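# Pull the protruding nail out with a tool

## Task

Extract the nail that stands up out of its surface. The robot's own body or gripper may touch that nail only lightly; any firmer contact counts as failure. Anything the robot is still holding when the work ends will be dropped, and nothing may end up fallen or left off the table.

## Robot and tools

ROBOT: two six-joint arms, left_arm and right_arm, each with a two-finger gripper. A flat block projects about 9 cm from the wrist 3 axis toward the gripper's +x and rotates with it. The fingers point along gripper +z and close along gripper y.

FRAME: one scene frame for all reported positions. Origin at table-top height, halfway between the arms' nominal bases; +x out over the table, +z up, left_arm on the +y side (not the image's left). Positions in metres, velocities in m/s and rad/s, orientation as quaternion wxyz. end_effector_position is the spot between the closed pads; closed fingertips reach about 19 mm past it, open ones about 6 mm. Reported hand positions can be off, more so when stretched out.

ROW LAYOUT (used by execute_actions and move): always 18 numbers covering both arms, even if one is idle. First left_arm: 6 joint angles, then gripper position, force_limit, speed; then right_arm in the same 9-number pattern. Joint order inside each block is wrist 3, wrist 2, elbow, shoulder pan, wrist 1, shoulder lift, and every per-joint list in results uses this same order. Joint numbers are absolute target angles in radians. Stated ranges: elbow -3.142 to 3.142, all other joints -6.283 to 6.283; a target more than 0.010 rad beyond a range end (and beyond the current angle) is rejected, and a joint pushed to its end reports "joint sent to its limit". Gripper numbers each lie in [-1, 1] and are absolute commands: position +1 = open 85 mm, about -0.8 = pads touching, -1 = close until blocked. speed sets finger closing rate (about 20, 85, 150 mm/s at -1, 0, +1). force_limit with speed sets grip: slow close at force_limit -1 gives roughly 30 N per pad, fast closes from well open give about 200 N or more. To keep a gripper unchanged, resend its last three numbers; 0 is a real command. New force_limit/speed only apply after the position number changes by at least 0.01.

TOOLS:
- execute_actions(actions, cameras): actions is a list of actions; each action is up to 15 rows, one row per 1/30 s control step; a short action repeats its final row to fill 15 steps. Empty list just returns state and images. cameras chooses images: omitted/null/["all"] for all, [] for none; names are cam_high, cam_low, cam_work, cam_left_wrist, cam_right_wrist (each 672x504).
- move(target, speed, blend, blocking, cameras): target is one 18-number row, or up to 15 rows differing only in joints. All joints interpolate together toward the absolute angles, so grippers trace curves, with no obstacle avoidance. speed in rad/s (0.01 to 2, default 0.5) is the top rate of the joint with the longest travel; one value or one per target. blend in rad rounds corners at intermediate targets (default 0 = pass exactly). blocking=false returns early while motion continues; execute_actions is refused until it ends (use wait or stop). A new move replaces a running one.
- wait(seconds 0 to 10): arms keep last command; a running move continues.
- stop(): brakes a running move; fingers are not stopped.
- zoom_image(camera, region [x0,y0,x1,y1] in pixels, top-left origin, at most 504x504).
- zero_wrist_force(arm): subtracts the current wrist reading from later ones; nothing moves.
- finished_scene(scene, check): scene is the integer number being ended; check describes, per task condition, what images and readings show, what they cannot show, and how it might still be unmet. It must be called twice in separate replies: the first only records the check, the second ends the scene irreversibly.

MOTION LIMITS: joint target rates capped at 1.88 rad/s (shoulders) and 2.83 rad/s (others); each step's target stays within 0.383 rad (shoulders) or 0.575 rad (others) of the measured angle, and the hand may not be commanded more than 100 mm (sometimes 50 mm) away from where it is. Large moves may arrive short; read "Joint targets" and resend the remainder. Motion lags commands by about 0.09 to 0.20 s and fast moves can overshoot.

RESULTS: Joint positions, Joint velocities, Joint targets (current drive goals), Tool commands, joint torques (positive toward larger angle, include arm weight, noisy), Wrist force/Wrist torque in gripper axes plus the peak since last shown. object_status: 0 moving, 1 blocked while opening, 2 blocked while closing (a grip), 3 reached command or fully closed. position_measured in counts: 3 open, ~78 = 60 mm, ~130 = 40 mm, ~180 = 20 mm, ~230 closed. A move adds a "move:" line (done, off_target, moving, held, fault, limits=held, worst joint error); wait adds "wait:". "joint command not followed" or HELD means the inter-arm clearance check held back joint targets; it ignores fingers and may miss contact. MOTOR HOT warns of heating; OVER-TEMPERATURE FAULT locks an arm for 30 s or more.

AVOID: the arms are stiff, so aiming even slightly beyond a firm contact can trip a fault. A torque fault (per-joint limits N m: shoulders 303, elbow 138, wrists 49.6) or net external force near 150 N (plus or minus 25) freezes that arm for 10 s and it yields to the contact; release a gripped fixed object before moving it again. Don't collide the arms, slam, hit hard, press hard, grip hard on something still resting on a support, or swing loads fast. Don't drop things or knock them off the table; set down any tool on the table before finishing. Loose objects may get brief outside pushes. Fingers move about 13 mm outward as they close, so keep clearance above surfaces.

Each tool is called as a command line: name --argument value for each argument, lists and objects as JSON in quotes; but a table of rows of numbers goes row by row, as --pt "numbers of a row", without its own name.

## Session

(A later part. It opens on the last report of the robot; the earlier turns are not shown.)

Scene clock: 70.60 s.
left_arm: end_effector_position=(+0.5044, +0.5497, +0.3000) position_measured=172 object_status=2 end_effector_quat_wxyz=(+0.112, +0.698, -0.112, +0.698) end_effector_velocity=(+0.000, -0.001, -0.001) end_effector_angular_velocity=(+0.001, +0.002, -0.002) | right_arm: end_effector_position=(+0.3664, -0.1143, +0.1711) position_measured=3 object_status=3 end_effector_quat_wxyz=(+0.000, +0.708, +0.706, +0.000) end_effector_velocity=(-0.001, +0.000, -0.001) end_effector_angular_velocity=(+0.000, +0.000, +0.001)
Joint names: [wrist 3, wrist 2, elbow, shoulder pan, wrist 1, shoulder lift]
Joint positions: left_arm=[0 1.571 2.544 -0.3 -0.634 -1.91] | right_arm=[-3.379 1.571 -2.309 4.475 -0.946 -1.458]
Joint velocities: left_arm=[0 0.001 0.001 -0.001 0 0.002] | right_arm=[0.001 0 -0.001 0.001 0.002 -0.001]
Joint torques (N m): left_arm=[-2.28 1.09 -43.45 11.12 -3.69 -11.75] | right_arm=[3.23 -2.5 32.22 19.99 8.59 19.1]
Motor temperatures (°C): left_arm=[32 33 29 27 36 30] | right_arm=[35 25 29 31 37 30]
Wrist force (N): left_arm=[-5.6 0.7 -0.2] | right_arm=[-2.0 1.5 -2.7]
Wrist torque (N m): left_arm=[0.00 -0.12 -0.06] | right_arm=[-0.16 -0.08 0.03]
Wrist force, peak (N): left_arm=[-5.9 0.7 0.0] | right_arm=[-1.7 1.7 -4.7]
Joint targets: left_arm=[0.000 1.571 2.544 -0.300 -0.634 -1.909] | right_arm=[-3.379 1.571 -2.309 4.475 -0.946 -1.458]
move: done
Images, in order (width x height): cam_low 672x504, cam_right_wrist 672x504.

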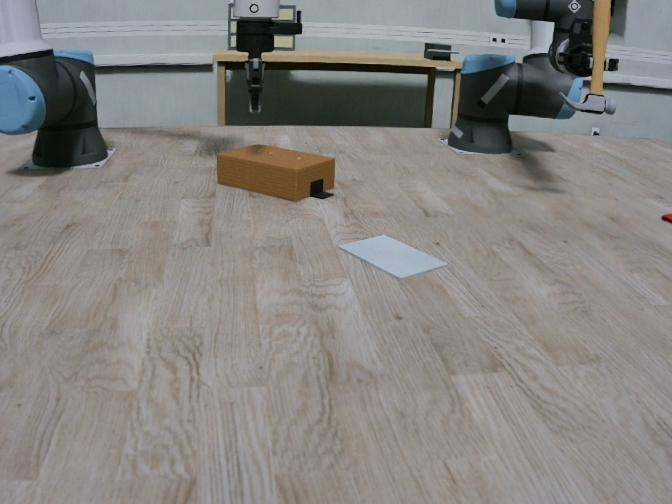

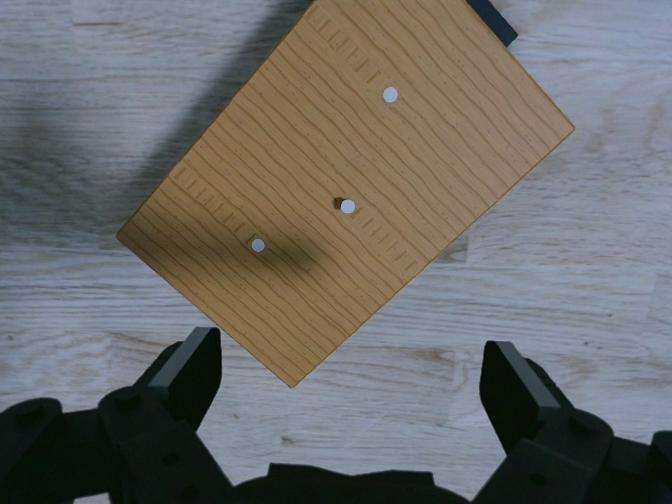

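move --target '[0,1.571,2.5438,-0.3,-0.6343,-1.9095,-1,1,-0.5,-1.9,0.8,-1.8,3.6,-0.4,-1.8,1,1,1]' --speed 0.8 --cameras '[]'

move --pt "0.785 1.02 2.4 -1.1 -0.92 -1.7 -1 1 -0.5 -1.9 0.8 -1.8 3.6 -0.4 -1.8 1 1 1" --pt "0.785 1.0201 2.3632 -1.318 -0.9852 -1.378 -1 1 -0.5 -1.9 0.8 -1.8 3.6 -0.4 -1.8 1 1 1"

zoom_image --camera "cam_work" --region '[200, 60, 500, 300]'

zoom_image --camera "cam_low" --region '[200, 50, 400, 210]'

Scene clock: 75.57 s.
left_arm: end_effector_position=(+0.5044, +0.5497, +0.3000) position_measured=172 object_status=2 end_effector_quat_wxyz=(+0.112, +0.698, -0.112, +0.698) end_effector_velocity=(+0.001, +0.000, +0.000) end_effector_angular_velocity=(+0.000, +0.000, +0.000) | right_arm: end_effector_position=(+1.0252, -0.5206, +0.4486) position_measured=3 object_status=3 end_effector_quat_wxyz=(-0.010, +0.752, -0.453, +0.478) end_effector_velocity=(+0.000, -0.001, +0.002) end_effector_angular_velocity=(+0.002, -0.003, -0.002)
Joint names: [wrist 3, wrist 2, elbow, shoulder pan, wrist 1, shoulder lift]
Joint positions: left_arm=[0 1.571 2.544 -0.3 -0.634 -1.91] | right_arm=[-1.9 0.8 -1.8 3.6 -0.4 -1.8]
Joint velocities: left_arm=[0 0 -0.001 0 0 0.002] | right_arm=[0.002 -0.001 0.001 -0.001 0.001 0.001]
Joint torques (N m): left_arm=[-1.49 1.45 -38.72 7.21 -4.88 -5.44] | right_arm=[2.87 -4.52 50 -18.74 9.04 56.77]
Motor temperatures (°C): left_arm=[32 33 29 27 36 30] | right_arm=[35 25 29 31 37 30]
Wrist force (N): left_arm=[-5.8 0.6 -0.2] | right_arm=[1.1 1.3 -0.9]
Wrist torque (N m): left_arm=[-0.02 -0.10 -0.06] | right_arm=[0.15 -0.20 -0.01]
Wrist force, peak (N): left_arm=[-6.1 0.8 0.1] | right_arm=[3.8 2.0 0.9]
Joint targets: left_arm=[0.000 1.571 2.544 -0.300 -0.634 -1.909] | right_arm=[-1.900 0.800 -1.800 3.600 -0.400 -1.800]
move: done
No camera images: "cameras" was empty.

Scene clock: 78.47 s.
left_arm: end_effector_position=(+0.4077, -0.0282, +0.1860) position_measured=172 object_status=2 end_effector_quat_wxyz=(+0.000, +0.500, -0.500, +0.707) end_effector_velocity=(+0.000, -0.001, -0.001) end_effector_angular_velocity=(+0.001, +0.000, +0.000) | right_arm: end_effector_position=(+1.0252, -0.5207, +0.4487) position_measured=3 object_status=3 end_effector_quat_wxyz=(-0.010, +0.752, -0.453, +0.478) end_effector_velocity=(+0.000, -0.003, +0.000) end_effector_angular_velocity=(+0.000, +0.000, -0.003)
Joint names: [wrist 3, wrist 2, elbow, shoulder pan, wrist 1, shoulder lift]
Joint positions: left_arm=[0.785 1.02 2.363 -1.318 -0.985 -1.378] | right_arm=[-1.9 0.8 -1.8 3.6 -0.4 -1.8]
Joint velocities: left_arm=[0 0 -0.001 0 0 0.002] | right_arm=[0 0 0 -0.003 0 0]
Joint torques (N m): left_arm=[2.34 -0.38 -37.39 -10.05 -6.89 -27.91] | right_arm=[3.08 -3.5 39.72 -15.39 5.28 57]
Motor temperatures (°C): left_arm=[32 33 29 27 36 30] | right_arm=[35 25 29 31 37 30]
Wrist force (N): left_arm=[-4.1 4.0 -1.2] | right_arm=[0.9 1.2 -1.2]
Wrist torque (N m): left_arm=[-0.08 -0.09 -0.39] | right_arm=[0.14 -0.17 -0.02]
Wrist force, peak (N): left_arm=[-4.0 8.6 -0.6] | right_arm=[1.0 1.7 -1.1]
Joint targets: left_arm=[0.785 1.020 2.363 -1.318 -0.985 -1.378] | right_arm=[-1.900 0.800 -1.800 3.600 -0.400 -1.800]
move: done

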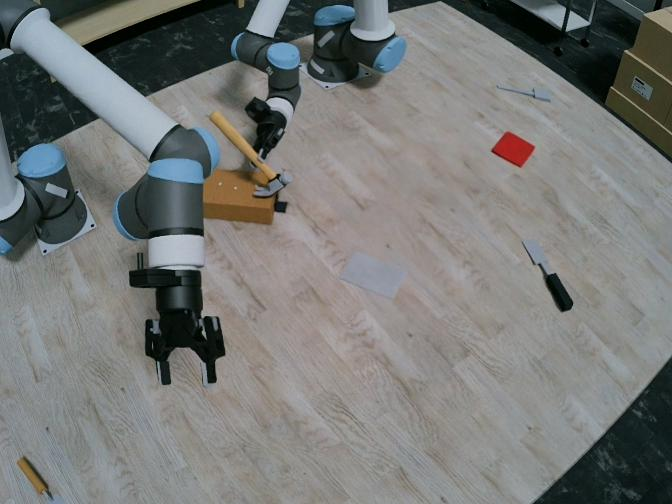

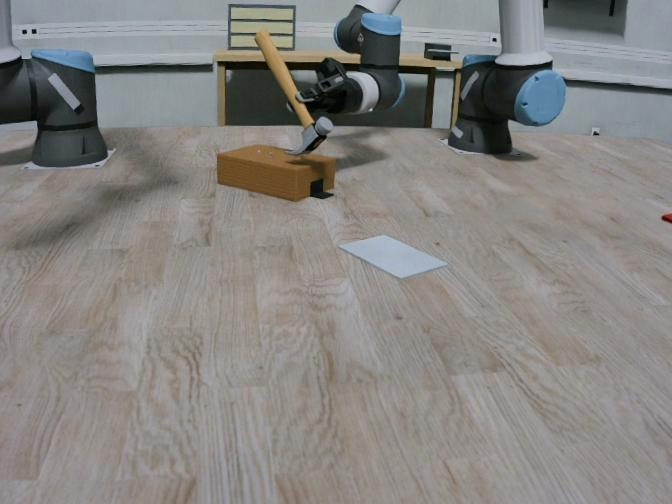

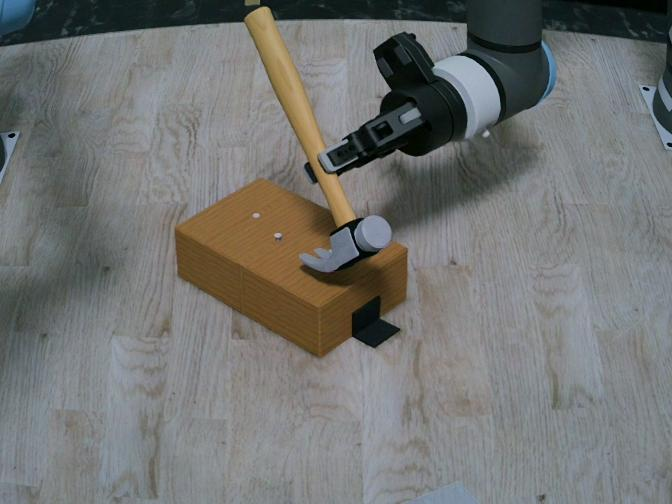

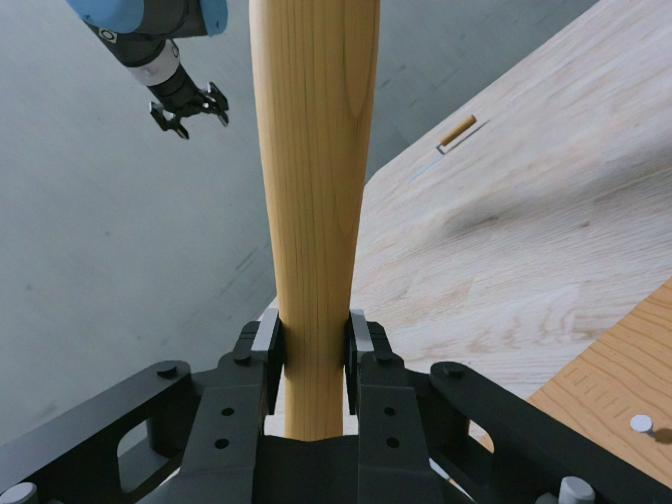

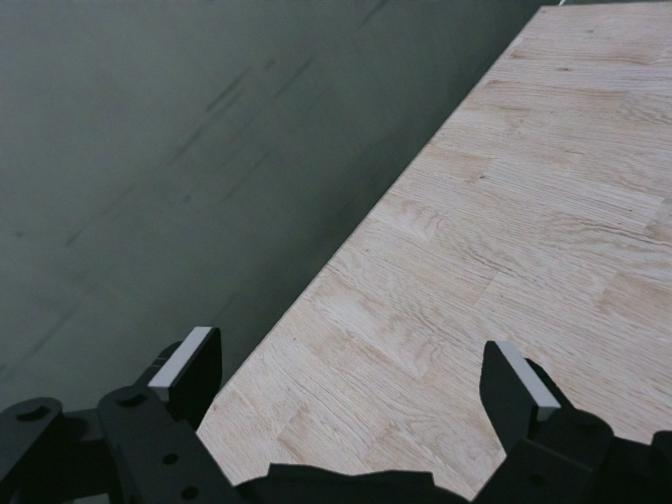

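Scaled by 1.680 from the camera's 672x504 image, which has a finer 960x720 frame.

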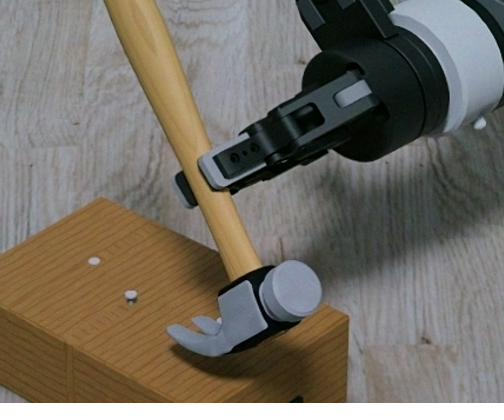

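Scaled by 2.520 from the camera's 672x504 image, which has a finer 960x720 frame.

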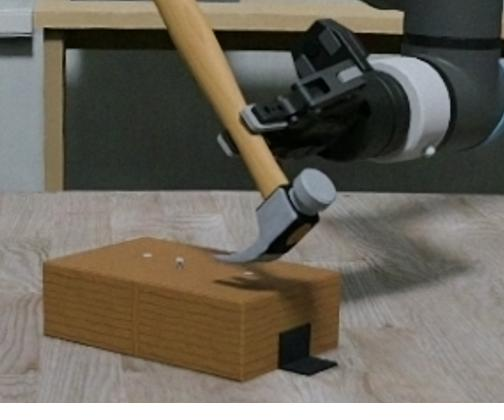

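move --target '[0.785,1.0201,2.3679,-1.318,-1.0096,-1.3583,-1,1,-0.5,-1.9,0.8,-1.8,3.6,-0.4,-1.8,1,1,1]' --speed 0.1 --cameras '["cam_work","cam_low","cam_high"]'

zoom_image --camera "cam_low" --region '[210, 100, 360, 210]'

zoom_image --camera "cam_high" --region '[190, 150, 310, 230]'

zoom_image --camera "cam_work" --region '[240, 190, 420, 320]'

Scene clock: 82.63 s.
left_arm: end_effector_position=(+0.4077, -0.0284, +0.1759) position_measured=172 object_status=2 end_effector_quat_wxyz=(+0.000, +0.500, -0.500, +0.707) end_effector_velocity=(+0.000, +0.000, +0.000) end_effector_angular_velocity=(-0.001, +0.000, +0.000) | right_arm: end_effector_position=(+1.0252, -0.5207, +0.4486) position_measured=3 object_status=3 end_effector_quat_wxyz=(-0.010, +0.752, -0.453, +0.478) end_effector_velocity=(+0.000, +0.000, +0.001) end_effector_angular_velocity=(+0.001, -0.002, +0.001)
Joint names: [wrist 3, wrist 2, elbow, shoulder pan, wrist 1, shoulder lift]
Joint positions: left_arm=[0.785 1.02 2.368 -1.318 -1.01 -1.358] | right_arm=[-1.9 0.8 -1.8 3.6 -0.4 -1.8]
Joint velocities: left_arm=[0 0 0 0 -0.001 0.001] | right_arm=[0 0 0 0.001 0.001 0.001]
Joint torques (N m): left_arm=[1.61 0.34 -20.96 -9.68 -6.74 -32.25] | right_arm=[2.79 -2.32 38.43 -13.23 1.65 59.25]
Motor temperatures (°C): left_arm=[32 33 29 27 36 30] | right_arm=[34 25 29 31 37 30]
Wrist force (N): left_arm=[-3.9 3.6 -1.1] | right_arm=[0.9 0.9 -1.4]
Wrist torque (N m): left_arm=[-0.13 -0.11 -0.41] | right_arm=[0.08 -0.17 -0.02]
Wrist force, peak (N): left_arm=[-4.2 3.9 -1.0] | right_arm=[1.6 1.3 -1.0]
Joint targets: left_arm=[0.785 1.020 2.368 -1.318 -1.010 -1.358] | right_arm=[-1.900 0.800 -1.800 3.600 -0.400 -1.800]
move: done
Images, in order (width x height): cam_high 672x504, cam_low 672x504, cam_work 672x504.

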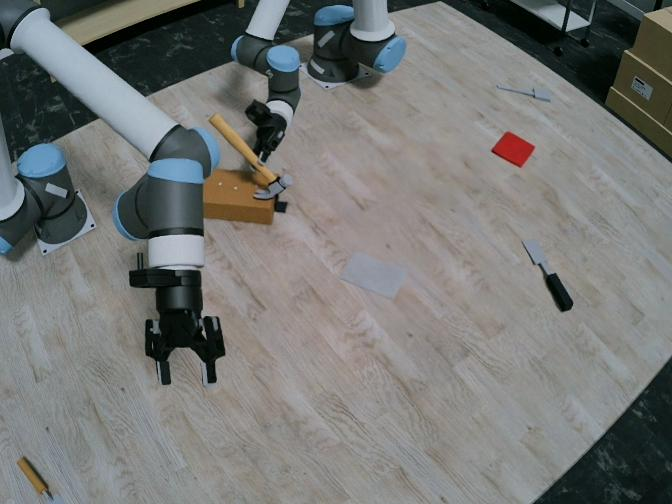

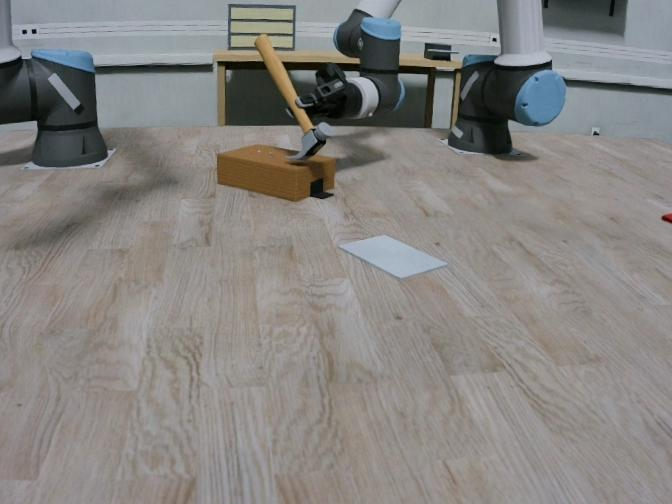

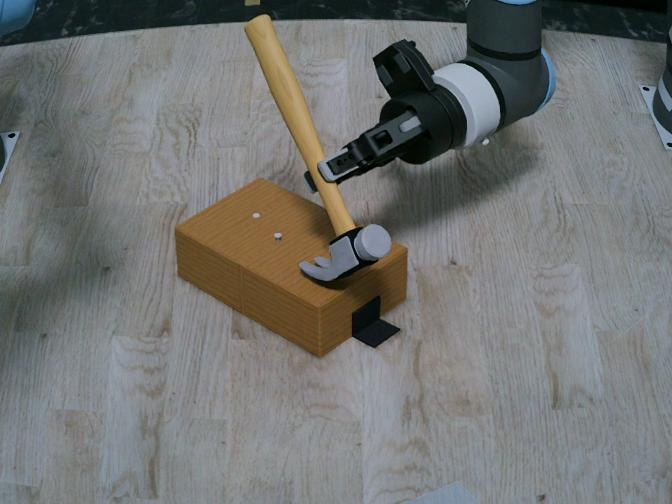

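Scaled by 3.360 from the camera's 672x504 image, which has a finer 960x720 frame.

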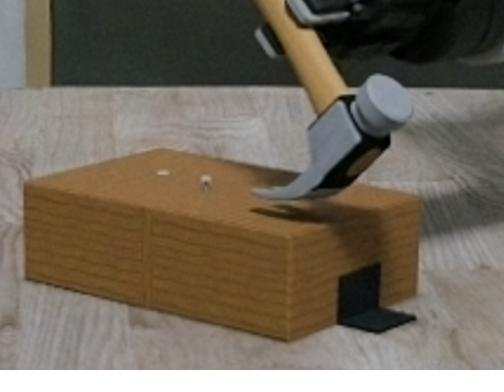

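Scaled by 4.200 from the camera's 672x504 image, which has a finer 960x720 frame.

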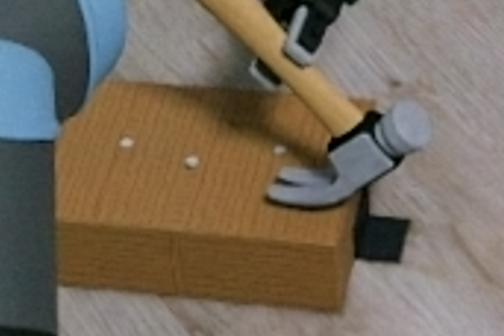

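Scaled by 2.800 from the camera's 672x504 image, which has a finer 960x720 frame.

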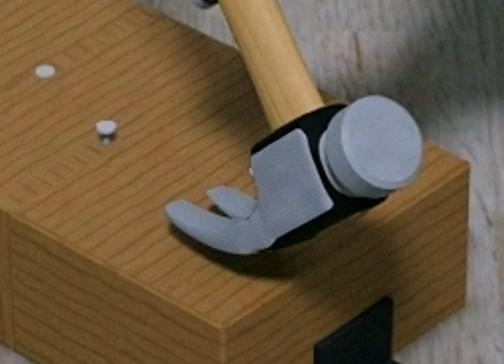

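move --target '[0.785,0.9448,2.383,-1.3934,-1.0139,-1.3691,-1,1,-0.5,-1.9,0.8,-1.8,3.6,-0.4,-1.8,1,1,1]' --speed 0.1 --cameras '["cam_work","cam_low","cam_high"]'

zoom_image --camera "cam_low" --region '[230, 110, 330, 190]'

zoom_image --camera "cam_high" --region '[200, 150, 300, 230]'

zoom_image --camera "cam_work" --region '[230, 190, 350, 280]'

Scene clock: 84.67 s.
left_arm: end_effector_position=(+0.3769, -0.0392, +0.1759) position_measured=172 object_status=2 end_effector_quat_wxyz=(+0.000, +0.500, -0.500, +0.707) end_effector_velocity=(-0.001, +0.000, +0.001) end_effector_angular_velocity=(-0.001, +0.000, -0.001) | right_arm: end_effector_position=(+1.0252, -0.5207, +0.4486) position_measured=3 object_status=3 end_effector_quat_wxyz=(-0.010, +0.752, -0.453, +0.478) end_effector_velocity=(+0.000, -0.001, -0.001) end_effector_angular_velocity=(+0.000, +0.001, -0.001)
Joint names: [wrist 3, wrist 2, elbow, shoulder pan, wrist 1, shoulder lift]
Joint positions: left_arm=[0.785 0.945 2.383 -1.393 -1.014 -1.369] | right_arm=[-1.9 0.8 -1.8 3.6 -0.4 -1.8]
Joint velocities: left_arm=[0 -0.001 0 -0.002 0 -0.002] | right_arm=[0.001 0 0 -0.001 -0.001 -0.001]
Joint torques (N m): left_arm=[1.44 -2.55 -20.82 -10.78 -6.26 -59.82] | right_arm=[2.94 -1.47 39.02 -11.72 1.83 60.82]
Motor temperatures (°C): left_arm=[32 33 29 27 36 30] | right_arm=[34 25 29 31 37 30]
Wrist force (N): left_arm=[-3.5 3.6 -1.2] | right_arm=[1.1 1.3 -1.2]
Wrist torque (N m): left_arm=[-0.17 -0.16 -0.39] | right_arm=[0.16 -0.20 -0.02]
Wrist force, peak (N): left_arm=[-4.2 3.8 -0.9] | right_arm=[0.9 1.4 -1.3]
Joint targets: left_arm=[0.785 0.945 2.383 -1.393 -1.014 -1.369] | right_arm=[-1.900 0.800 -1.800 3.600 -0.400 -1.800]
move: done
Images, in order (width x height): cam_high 672x504, cam_low 672x504, cam_work 672x504.

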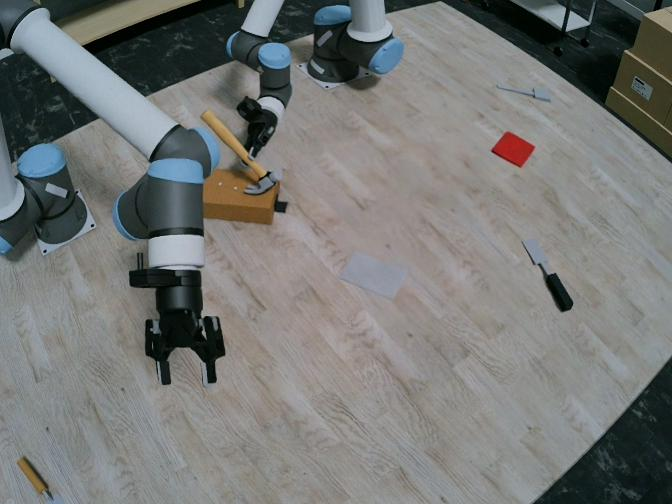

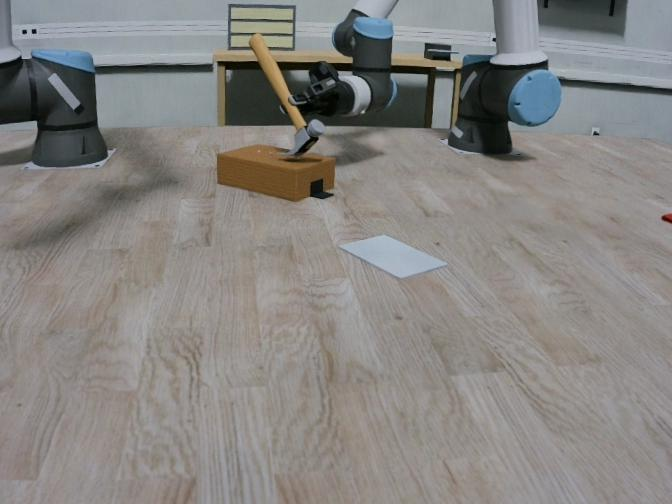

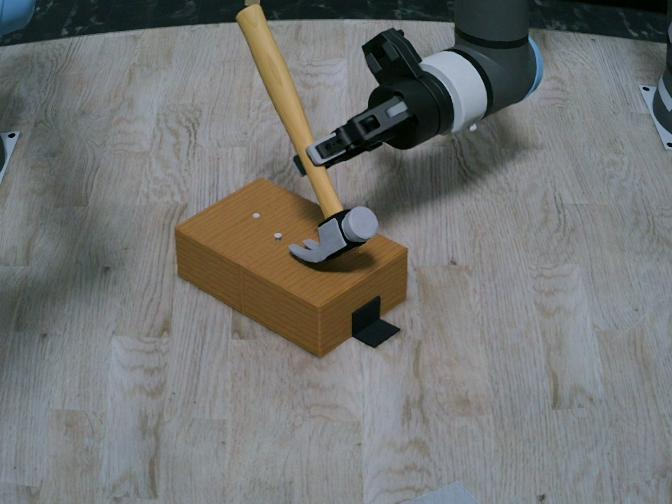

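Scaled by 5.040 from the camera's 672x504 image, which has a finer 960x720 frame.

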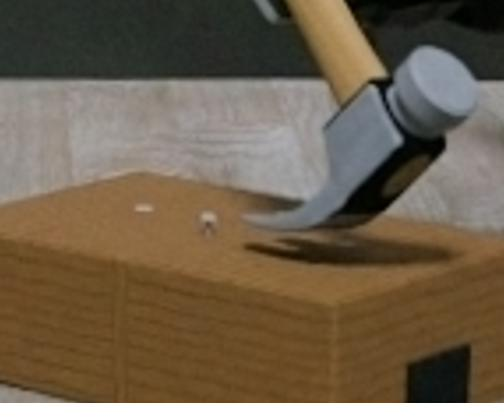

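Scaled by 5.040 from the camera's 672x504 image, which has a finer 960x720 frame.

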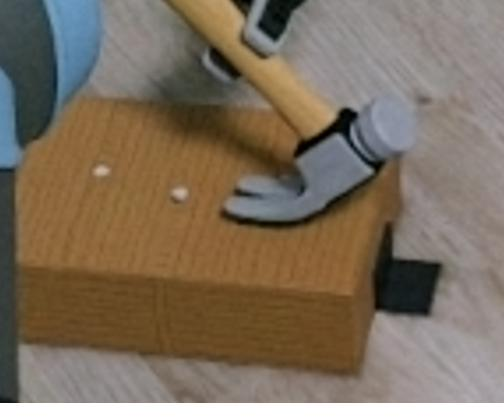

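Scaled by 4.200 from the camera's 672x504 image, which has a finer 960x720 frame.

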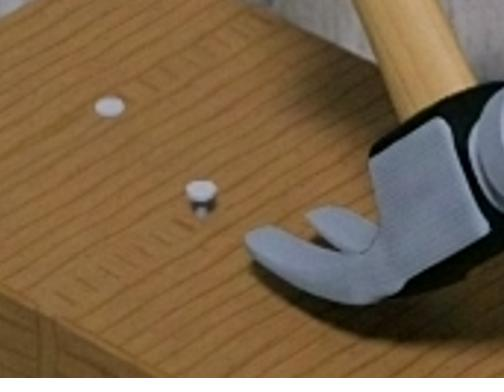

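move --target '[0.785,0.9207,2.3828,-1.4175,-1.0326,-1.3502,-1,1,-0.5,-1.9,0.8,-1.8,3.6,-0.4,-1.8,1,1,1]' --speed 0.05 --cameras '["cam_work","cam_low","cam_high"]'

zoom_image --camera "cam_low" --region '[230, 120, 330, 190]'

zoom_image --camera "cam_high" --region '[210, 160, 280, 220]'

zoom_image --camera "cam_work" --region '[250, 210, 330, 280]'

Scene clock: 86.43 s.
left_arm: end_effector_position=(+0.3677, -0.0470, +0.1680) position_measured=172 object_status=2 end_effector_quat_wxyz=(+0.000, +0.500, -0.500, +0.707) end_effector_velocity=(+0.000, +0.000, +0.000) end_effector_angular_velocity=(-0.001, +0.000, +0.001) | right_arm: end_effector_position=(+1.0252, -0.5207, +0.4486) position_measured=3 object_status=3 end_effector_quat_wxyz=(-0.010, +0.752, -0.453, +0.478) end_effector_velocity=(+0.000, +0.000, -0.001) end_effector_angular_velocity=(+0.000, +0.000, -0.001)
Joint names: [wrist 3, wrist 2, elbow, shoulder pan, wrist 1, shoulder lift]
Joint positions: left_arm=[0.785 0.921 2.383 -1.417 -1.033 -1.35] | right_arm=[-1.9 0.8 -1.8 3.6 -0.4 -1.8]
Joint velocities: left_arm=[0 -0.002 0.001 -0.001 -0.001 -0.001] | right_arm=[0 0 0 0 0 -0.001]
Joint torques (N m): left_arm=[1.16 -2.58 -33.63 -13.49 -6.48 -28.86] | right_arm=[2.73 -0.79 39.06 -10.7 2.18 60.18]
Motor temperatures (°C): left_arm=[32 33 29 27 36 30] | right_arm=[34 25 29 31 37 30]
Wrist force (N): left_arm=[-3.5 3.8 -1.3] | right_arm=[0.9 1.0 -1.2]
Wrist torque (N m): left_arm=[-0.16 -0.16 -0.42] | right_arm=[0.10 -0.17 -0.02]
Wrist force, peak (N): left_arm=[-3.7 4.2 -1.1] | right_arm=[1.3 1.3 -1.4]
Joint targets: left_arm=[0.785 0.921 2.383 -1.417 -1.033 -1.350] | right_arm=[-1.900 0.800 -1.800 3.600 -0.400 -1.800]
move: done
Images, in order (width x height): cam_high 672x504, cam_low 672x504, cam_work 672x504.

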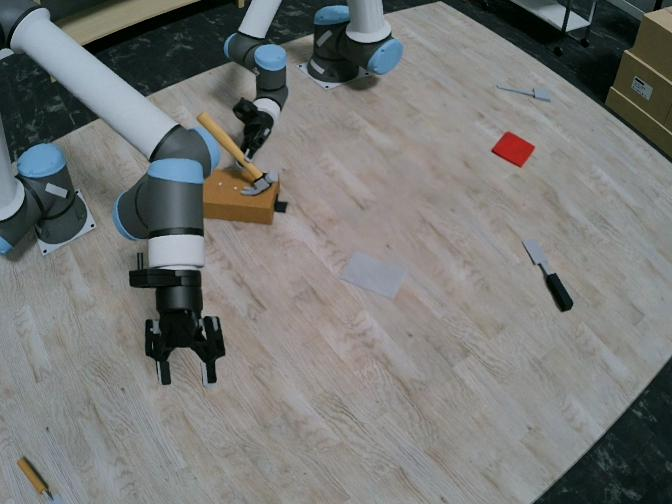

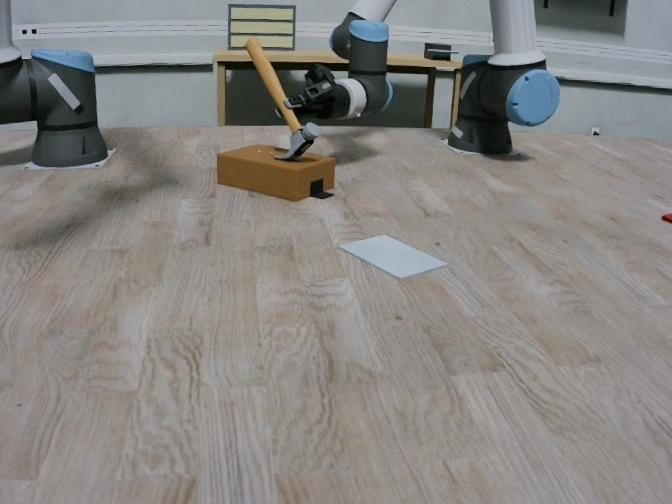

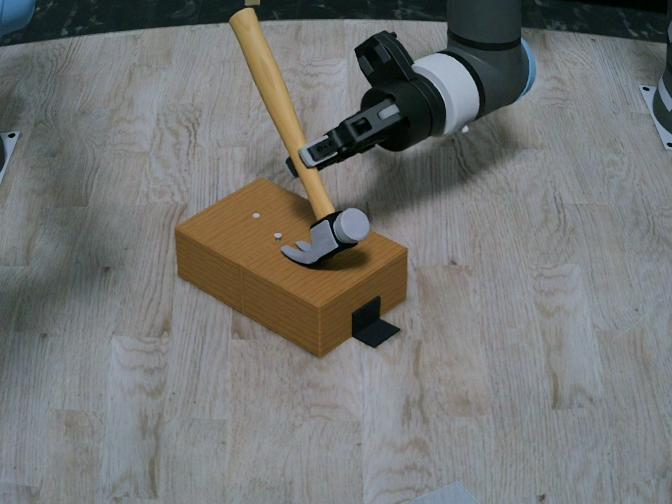

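Scaled by 5.040 from the camera's 672x504 image, which has a finer 960x720 frame.

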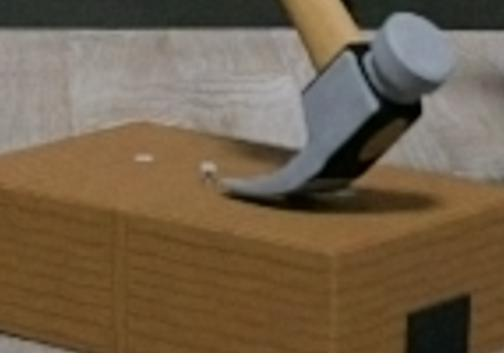

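Scaled by 7.200 from the camera's 672x504 image, which has a finer 960x720 frame.

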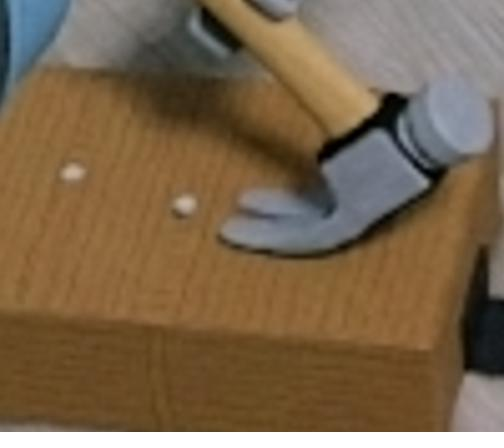

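Scaled by 6.300 from the camera's 672x504 image, which has a finer 960x720 frame.

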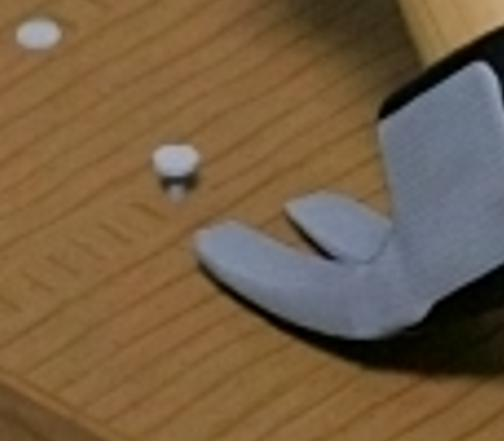

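move --target '[0.785,0.888,2.3733,-1.4502,-1.0296,-1.3437,-1,1,-0.5,-1.9,0.8,-1.8,3.6,-0.4,-1.8,1,1,1]' --speed 0.04 --cameras '["cam_work","cam_low","cam_high"]'

zoom_image --camera "cam_low" --region '[230, 120, 330, 190]'

zoom_image --camera "cam_high" --region '[210, 160, 280, 220]'

zoom_image --camera "cam_work" --region '[250, 210, 330, 280]'

Scene clock: 88.20 s.
left_arm: end_effector_position=(+0.3551, -0.0596, +0.1679) position_measured=172 object_status=2 end_effector_quat_wxyz=(+0.000, +0.500, -0.500, +0.707) end_effector_velocity=(-0.001, +0.000, +0.000) end_effector_angular_velocity=(+0.001, +0.000, +0.000) | right_arm: end_effector_position=(+1.0252, -0.5207, +0.4486) position_measured=3 object_status=3 end_effector_quat_wxyz=(-0.010, +0.752, -0.453, +0.478) end_effector_velocity=(+0.000, +0.000, +0.000) end_effector_angular_velocity=(+0.000, +0.000, -0.001)
Joint names: [wrist 3, wrist 2, elbow, shoulder pan, wrist 1, shoulder lift]
Joint positions: left_arm=[0.785 0.888 2.373 -1.45 -1.03 -1.344] | right_arm=[-1.9 0.8 -1.8 3.6 -0.4 -1.8]
Joint velocities: left_arm=[0 -0.002 0 -0.001 0 0.001] | right_arm=[0.001 0 0 0 0 0]
Joint torques (N m): left_arm=[0.77 -2.28 -34.26 -12.5 0.2 -31.22] | right_arm=[2.59 -0.4 39.64 -11.26 2.35 60.91]
Motor temperatures (°C): left_arm=[32 33 29 27 36 30] | right_arm=[34 25 29 31 37 30]
Wrist force (N): left_arm=[-3.9 3.7 -1.0] | right_arm=[0.9 1.2 -0.9]
Wrist torque (N m): left_arm=[-0.16 -0.10 -0.44] | right_arm=[0.13 -0.17 -0.02]
Wrist force, peak (N): left_arm=[-4.0 4.1 -1.1] | right_arm=[1.3 1.1 -1.6]
Joint targets: left_arm=[0.785 0.888 2.373 -1.450 -1.030 -1.344] | right_arm=[-1.900 0.800 -1.800 3.600 -0.400 -1.800]
move: done
Images, in order (width x height): cam_high 672x504, cam_low 672x504, cam_work 672x504.

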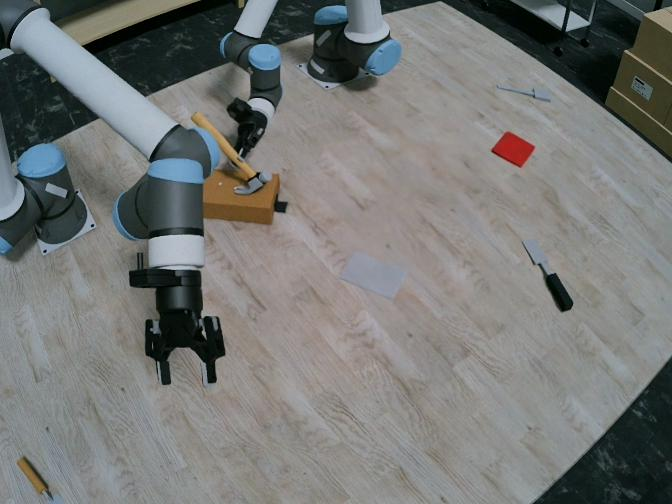

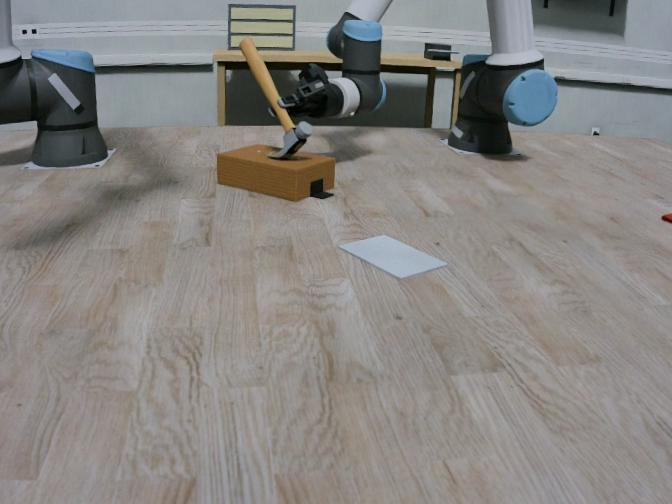

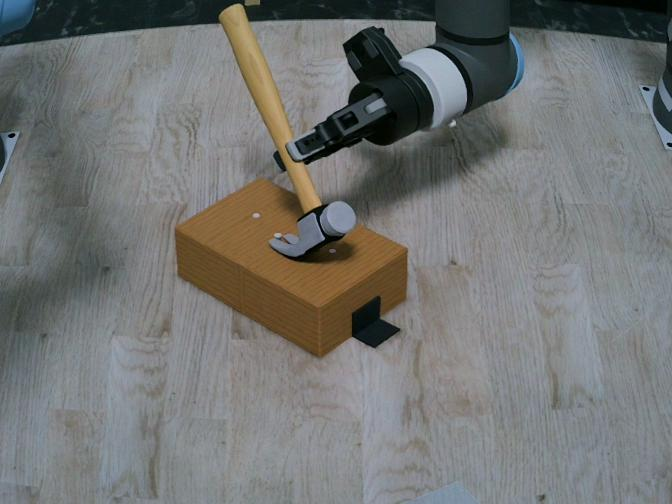

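Scaled by 5.040 from the camera's 672x504 image, which has a finer 960x720 frame.

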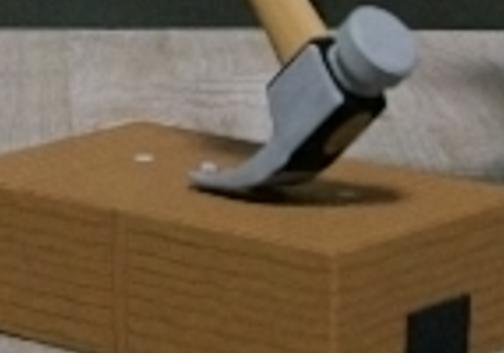

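Scaled by 7.200 from the camera's 672x504 image, which has a finer 960x720 frame.

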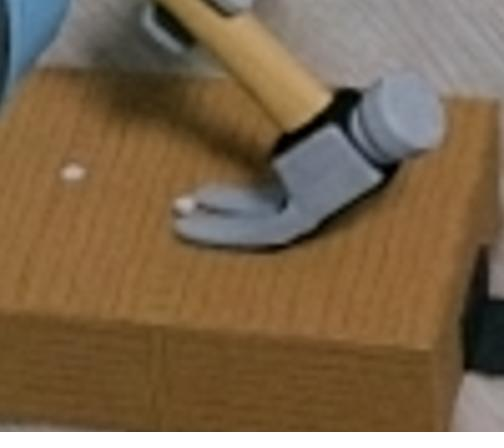

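Scaled by 6.300 from the camera's 672x504 image, which has a finer 960x720 frame.

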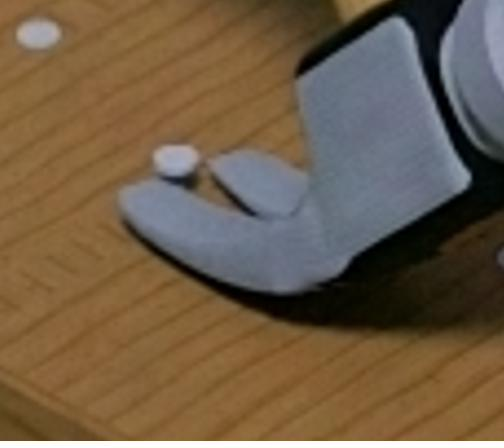

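move --target '[0.785,0.8666,2.3661,-1.4716,-1.0273,-1.3388,-1,1,-0.5,-1.9,0.8,-1.8,3.6,-0.4,-1.8,1,1,1]' --speed 0.03 --cameras '["cam_work","cam_low","cam_high"]'

zoom_image --camera "cam_low" --region '[230, 120, 330, 190]'

zoom_image --camera "cam_work" --region '[250, 210, 330, 280]'

Scene clock: 89.70 s.
left_arm: end_effector_position=(+0.3465, -0.0683, +0.1679) position_measured=172 object_status=2 end_effector_quat_wxyz=(+0.000, +0.500, -0.500, +0.707) end_effector_velocity=(+0.000, +0.000, +0.000) end_effector_angular_velocity=(+0.001, +0.000, +0.001) | right_arm: end_effector_position=(+1.0252, -0.5207, +0.4486) position_measured=3 object_status=3 end_effector_quat_wxyz=(-0.010, +0.752, -0.453, +0.478) end_effector_velocity=(+0.000, +0.001, +0.001) end_effector_angular_velocity=(+0.001, -0.002, +0.002)
Joint names: [wrist 3, wrist 2, elbow, shoulder pan, wrist 1, shoulder lift]
Joint positions: left_arm=[0.785 0.867 2.366 -1.472 -1.027 -1.339] | right_arm=[-1.9 0.8 -1.8 3.6 -0.4 -1.8]
Joint velocities: left_arm=[0 -0.001 0 0 0 0] | right_arm=[0 0 0 0.001 0.001 0.001]
Joint torques (N m): left_arm=[0.76 -2.23 -35.66 -8.95 -0.33 -32.7] | right_arm=[2.94 0.14 39.78 -10.37 2.58 60.44]
Motor temperatures (°C): left_arm=[32 33 29 27 36 30] | right_arm=[34 25 29 31 37 30]
Wrist force (N): left_arm=[-3.9 3.8 -1.1] | right_arm=[1.0 1.0 -1.2]
Wrist torque (N m): left_arm=[-0.14 -0.10 -0.44] | right_arm=[0.09 -0.19 -0.02]
Wrist force, peak (N): left_arm=[-3.8 4.3 -1.1] | right_arm=[1.0 1.6 -1.3]
Joint targets: left_arm=[0.785 0.867 2.366 -1.472 -1.027 -1.339] | right_arm=[-1.900 0.800 -1.800 3.600 -0.400 -1.800]
move: done
Images, in order (width x height): cam_high 672x504, cam_low 672x504, cam_work 672x504.

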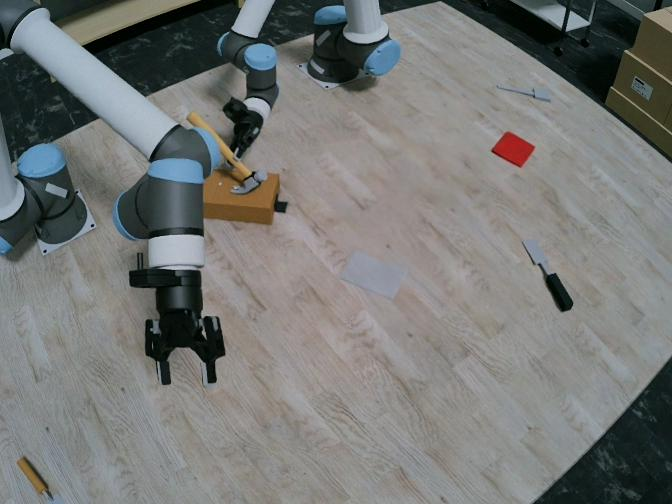

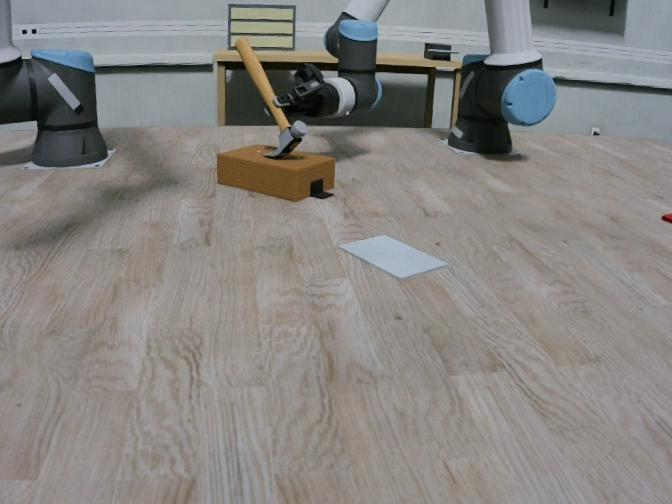

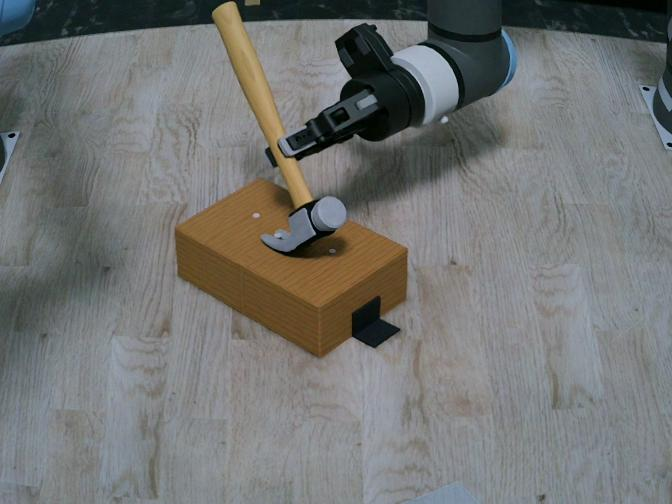

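Scaled by 5.040 from the camera's 672x504 image, which has a finer 960x720 frame.

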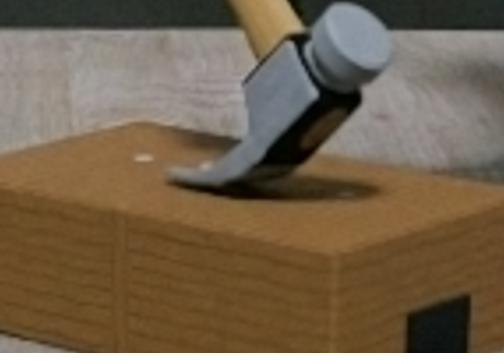

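Scaled by 6.300 from the camera's 672x504 image, which has a finer 960x720 frame.

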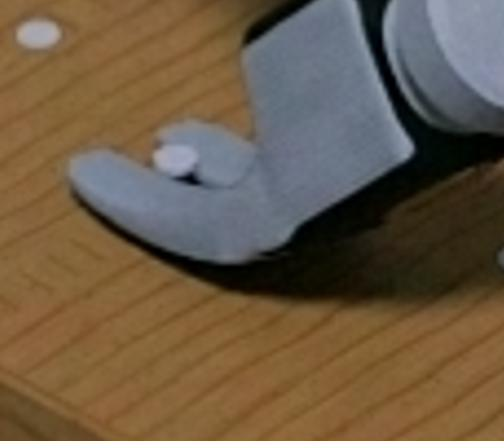

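move --target '[0.785,0.8666,2.3626,-1.4716,-1.009,-1.3536,-1,1,-0.5,-1.9,0.8,-1.8,3.6,-0.4,-1.8,1,1,1]' --speed 0.04 --cameras '["cam_work"]'

zoom_image --camera "cam_work" --region '[250, 200, 350, 280]'

Scene clock: 92.40 s.
left_arm: end_effector_position=(+0.3465, -0.0683, +0.1753) position_measured=172 object_status=2 end_effector_quat_wxyz=(+0.000, +0.500, -0.500, +0.707) end_effector_velocity=(+0.000, -0.001, +0.001) end_effector_angular_velocity=(-0.002, +0.000, -0.001) | right_arm: end_effector_position=(+1.0252, -0.5207, +0.4486) position_measured=3 object_status=3 end_effector_quat_wxyz=(-0.010, +0.752, -0.453, +0.478) end_effector_velocity=(+0.000, +0.000, +0.000) end_effector_angular_velocity=(-0.001, +0.001, +0.000)
Joint names: [wrist 3, wrist 2, elbow, shoulder pan, wrist 1, shoulder lift]
Joint positions: left_arm=[0.785 0.867 2.363 -1.472 -1.009 -1.353] | right_arm=[-1.9 0.8 -1.8 3.6 -0.4 -1.8]
Joint velocities: left_arm=[0 0.001 -0.001 0 0 -0.001] | right_arm=[-0.001 0 0 0 -0.001 0.001]
Joint torques (N m): left_arm=[-0.18 0.24 -67.28 -10.74 -14.64 -104.47] | right_arm=[2.58 1.26 40.06 -6.63 2.81 60.99]
Motor temperatures (°C): left_arm=[32 33 29 27 36 30] | right_arm=[34 25 29 31 37 30]
Wrist force (N): left_arm=[-49.4 54.2 4.4] | right_arm=[1.0 0.9 -1.0]
Wrist torque (N m): left_arm=[-0.45 -0.50 -0.92] | right_arm=[0.09 -0.19 -0.02]
Wrist force, peak (N): left_arm=[-54.3 57.6 5.0] | right_arm=[1.4 1.3 -1.3]
Joint targets: left_arm=[0.785 0.867 2.363 -1.472 -1.009 -1.354] | right_arm=[-1.900 0.800 -1.800 3.600 -0.400 -1.800]
move: done
Images, in order (width x height): cam_work 672x504.

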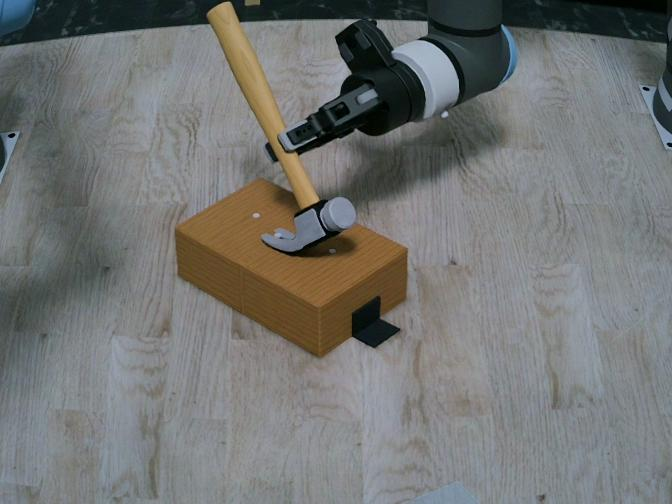

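Scaled by 5.040 from the camera's 672x504 image, which has a finer 960x720 frame.

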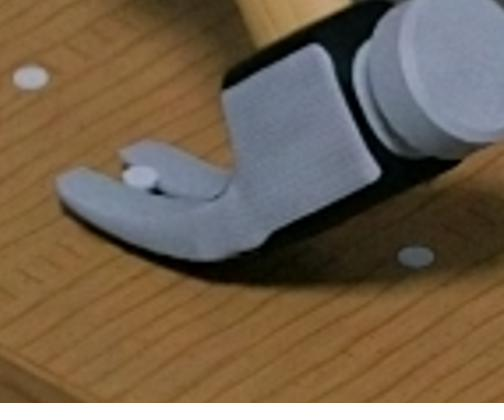

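move --target '[0.785,0.8666,2.3615,-1.4716,-1.0041,-1.3576,-1,1,-0.5,-1.9,0.8,-1.8,3.6,-0.4,-1.8,1,1,1]' --speed 0.02 --cameras '["cam_work"]'

zoom_image --camera "cam_work" --region '[250, 200, 350, 280]'

Scene clock: 93.73 s.
left_arm: end_effector_position=(+0.3465, -0.0685, +0.1775) position_measured=172 object_status=2 end_effector_quat_wxyz=(+0.000, +0.500, -0.500, +0.707) end_effector_velocity=(+0.000, -0.001, +0.001) end_effector_angular_velocity=(-0.002, +0.000, +0.000) | right_arm: end_effector_position=(+1.0252, -0.5207, +0.4486) position_measured=3 object_status=3 end_effector_quat_wxyz=(-0.010, +0.752, -0.453, +0.478) end_effector_velocity=(+0.000, -0.001, +0.000) end_effector_angular_velocity=(+0.001, +0.000, -0.001)
Joint names: [wrist 3, wrist 2, elbow, shoulder pan, wrist 1, shoulder lift]
Joint positions: left_arm=[0.785 0.867 2.362 -1.472 -1.004 -1.358] | right_arm=[-1.9 0.8 -1.8 3.6 -0.4 -1.8]
Joint velocities: left_arm=[0 0 -0.001 0 0 -0.001] | right_arm=[0.001 0 0 -0.001 0 0]
Joint torques (N m): left_arm=[0.07 -1.07 -71.41 -7.74 -16.58 -105.34] | right_arm=[2.49 1.64 40.43 -6.74 3.02 61.36]
Motor temperatures (°C): left_arm=[32 33 29 27 36 30] | right_arm=[34 25 29 31 37 30]
Wrist force (N): left_arm=[-54.2 64.7 4.5] | right_arm=[1.2 1.2 -1.0]
Wrist torque (N m): left_arm=[-0.57 -0.54 -1.35] | right_arm=[0.13 -0.21 -0.01]
Wrist force, peak (N): left_arm=[-60.0 68.9 5.4] | right_arm=[1.3 1.2 -1.2]
Joint targets: left_arm=[0.785 0.867 2.361 -1.472 -1.004 -1.358] | right_arm=[-1.900 0.800 -1.800 3.600 -0.400 -1.800]
move: done
Images, in order (width x height): cam_work 672x504.

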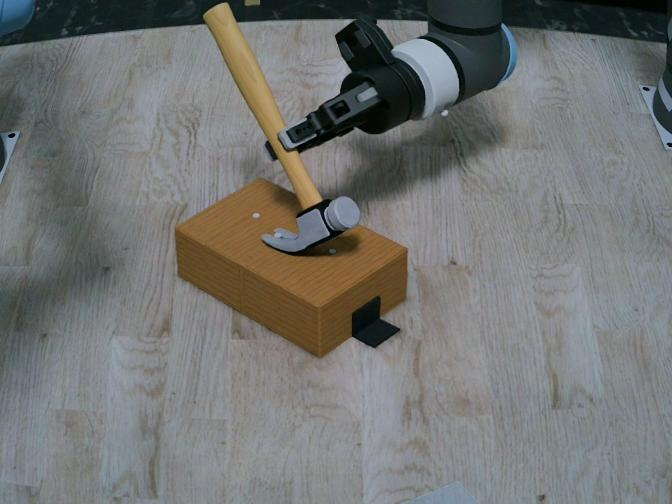

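Scaled by 5.040 from the camera's 672x504 image, which has a finer 960x720 frame.

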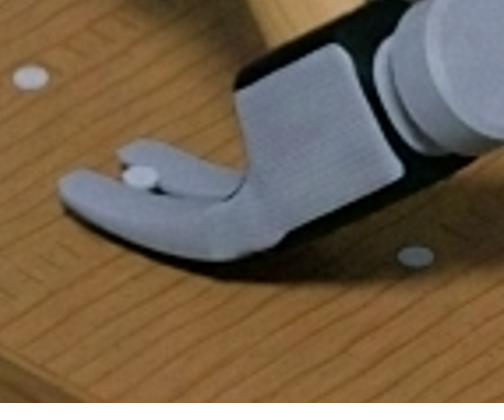

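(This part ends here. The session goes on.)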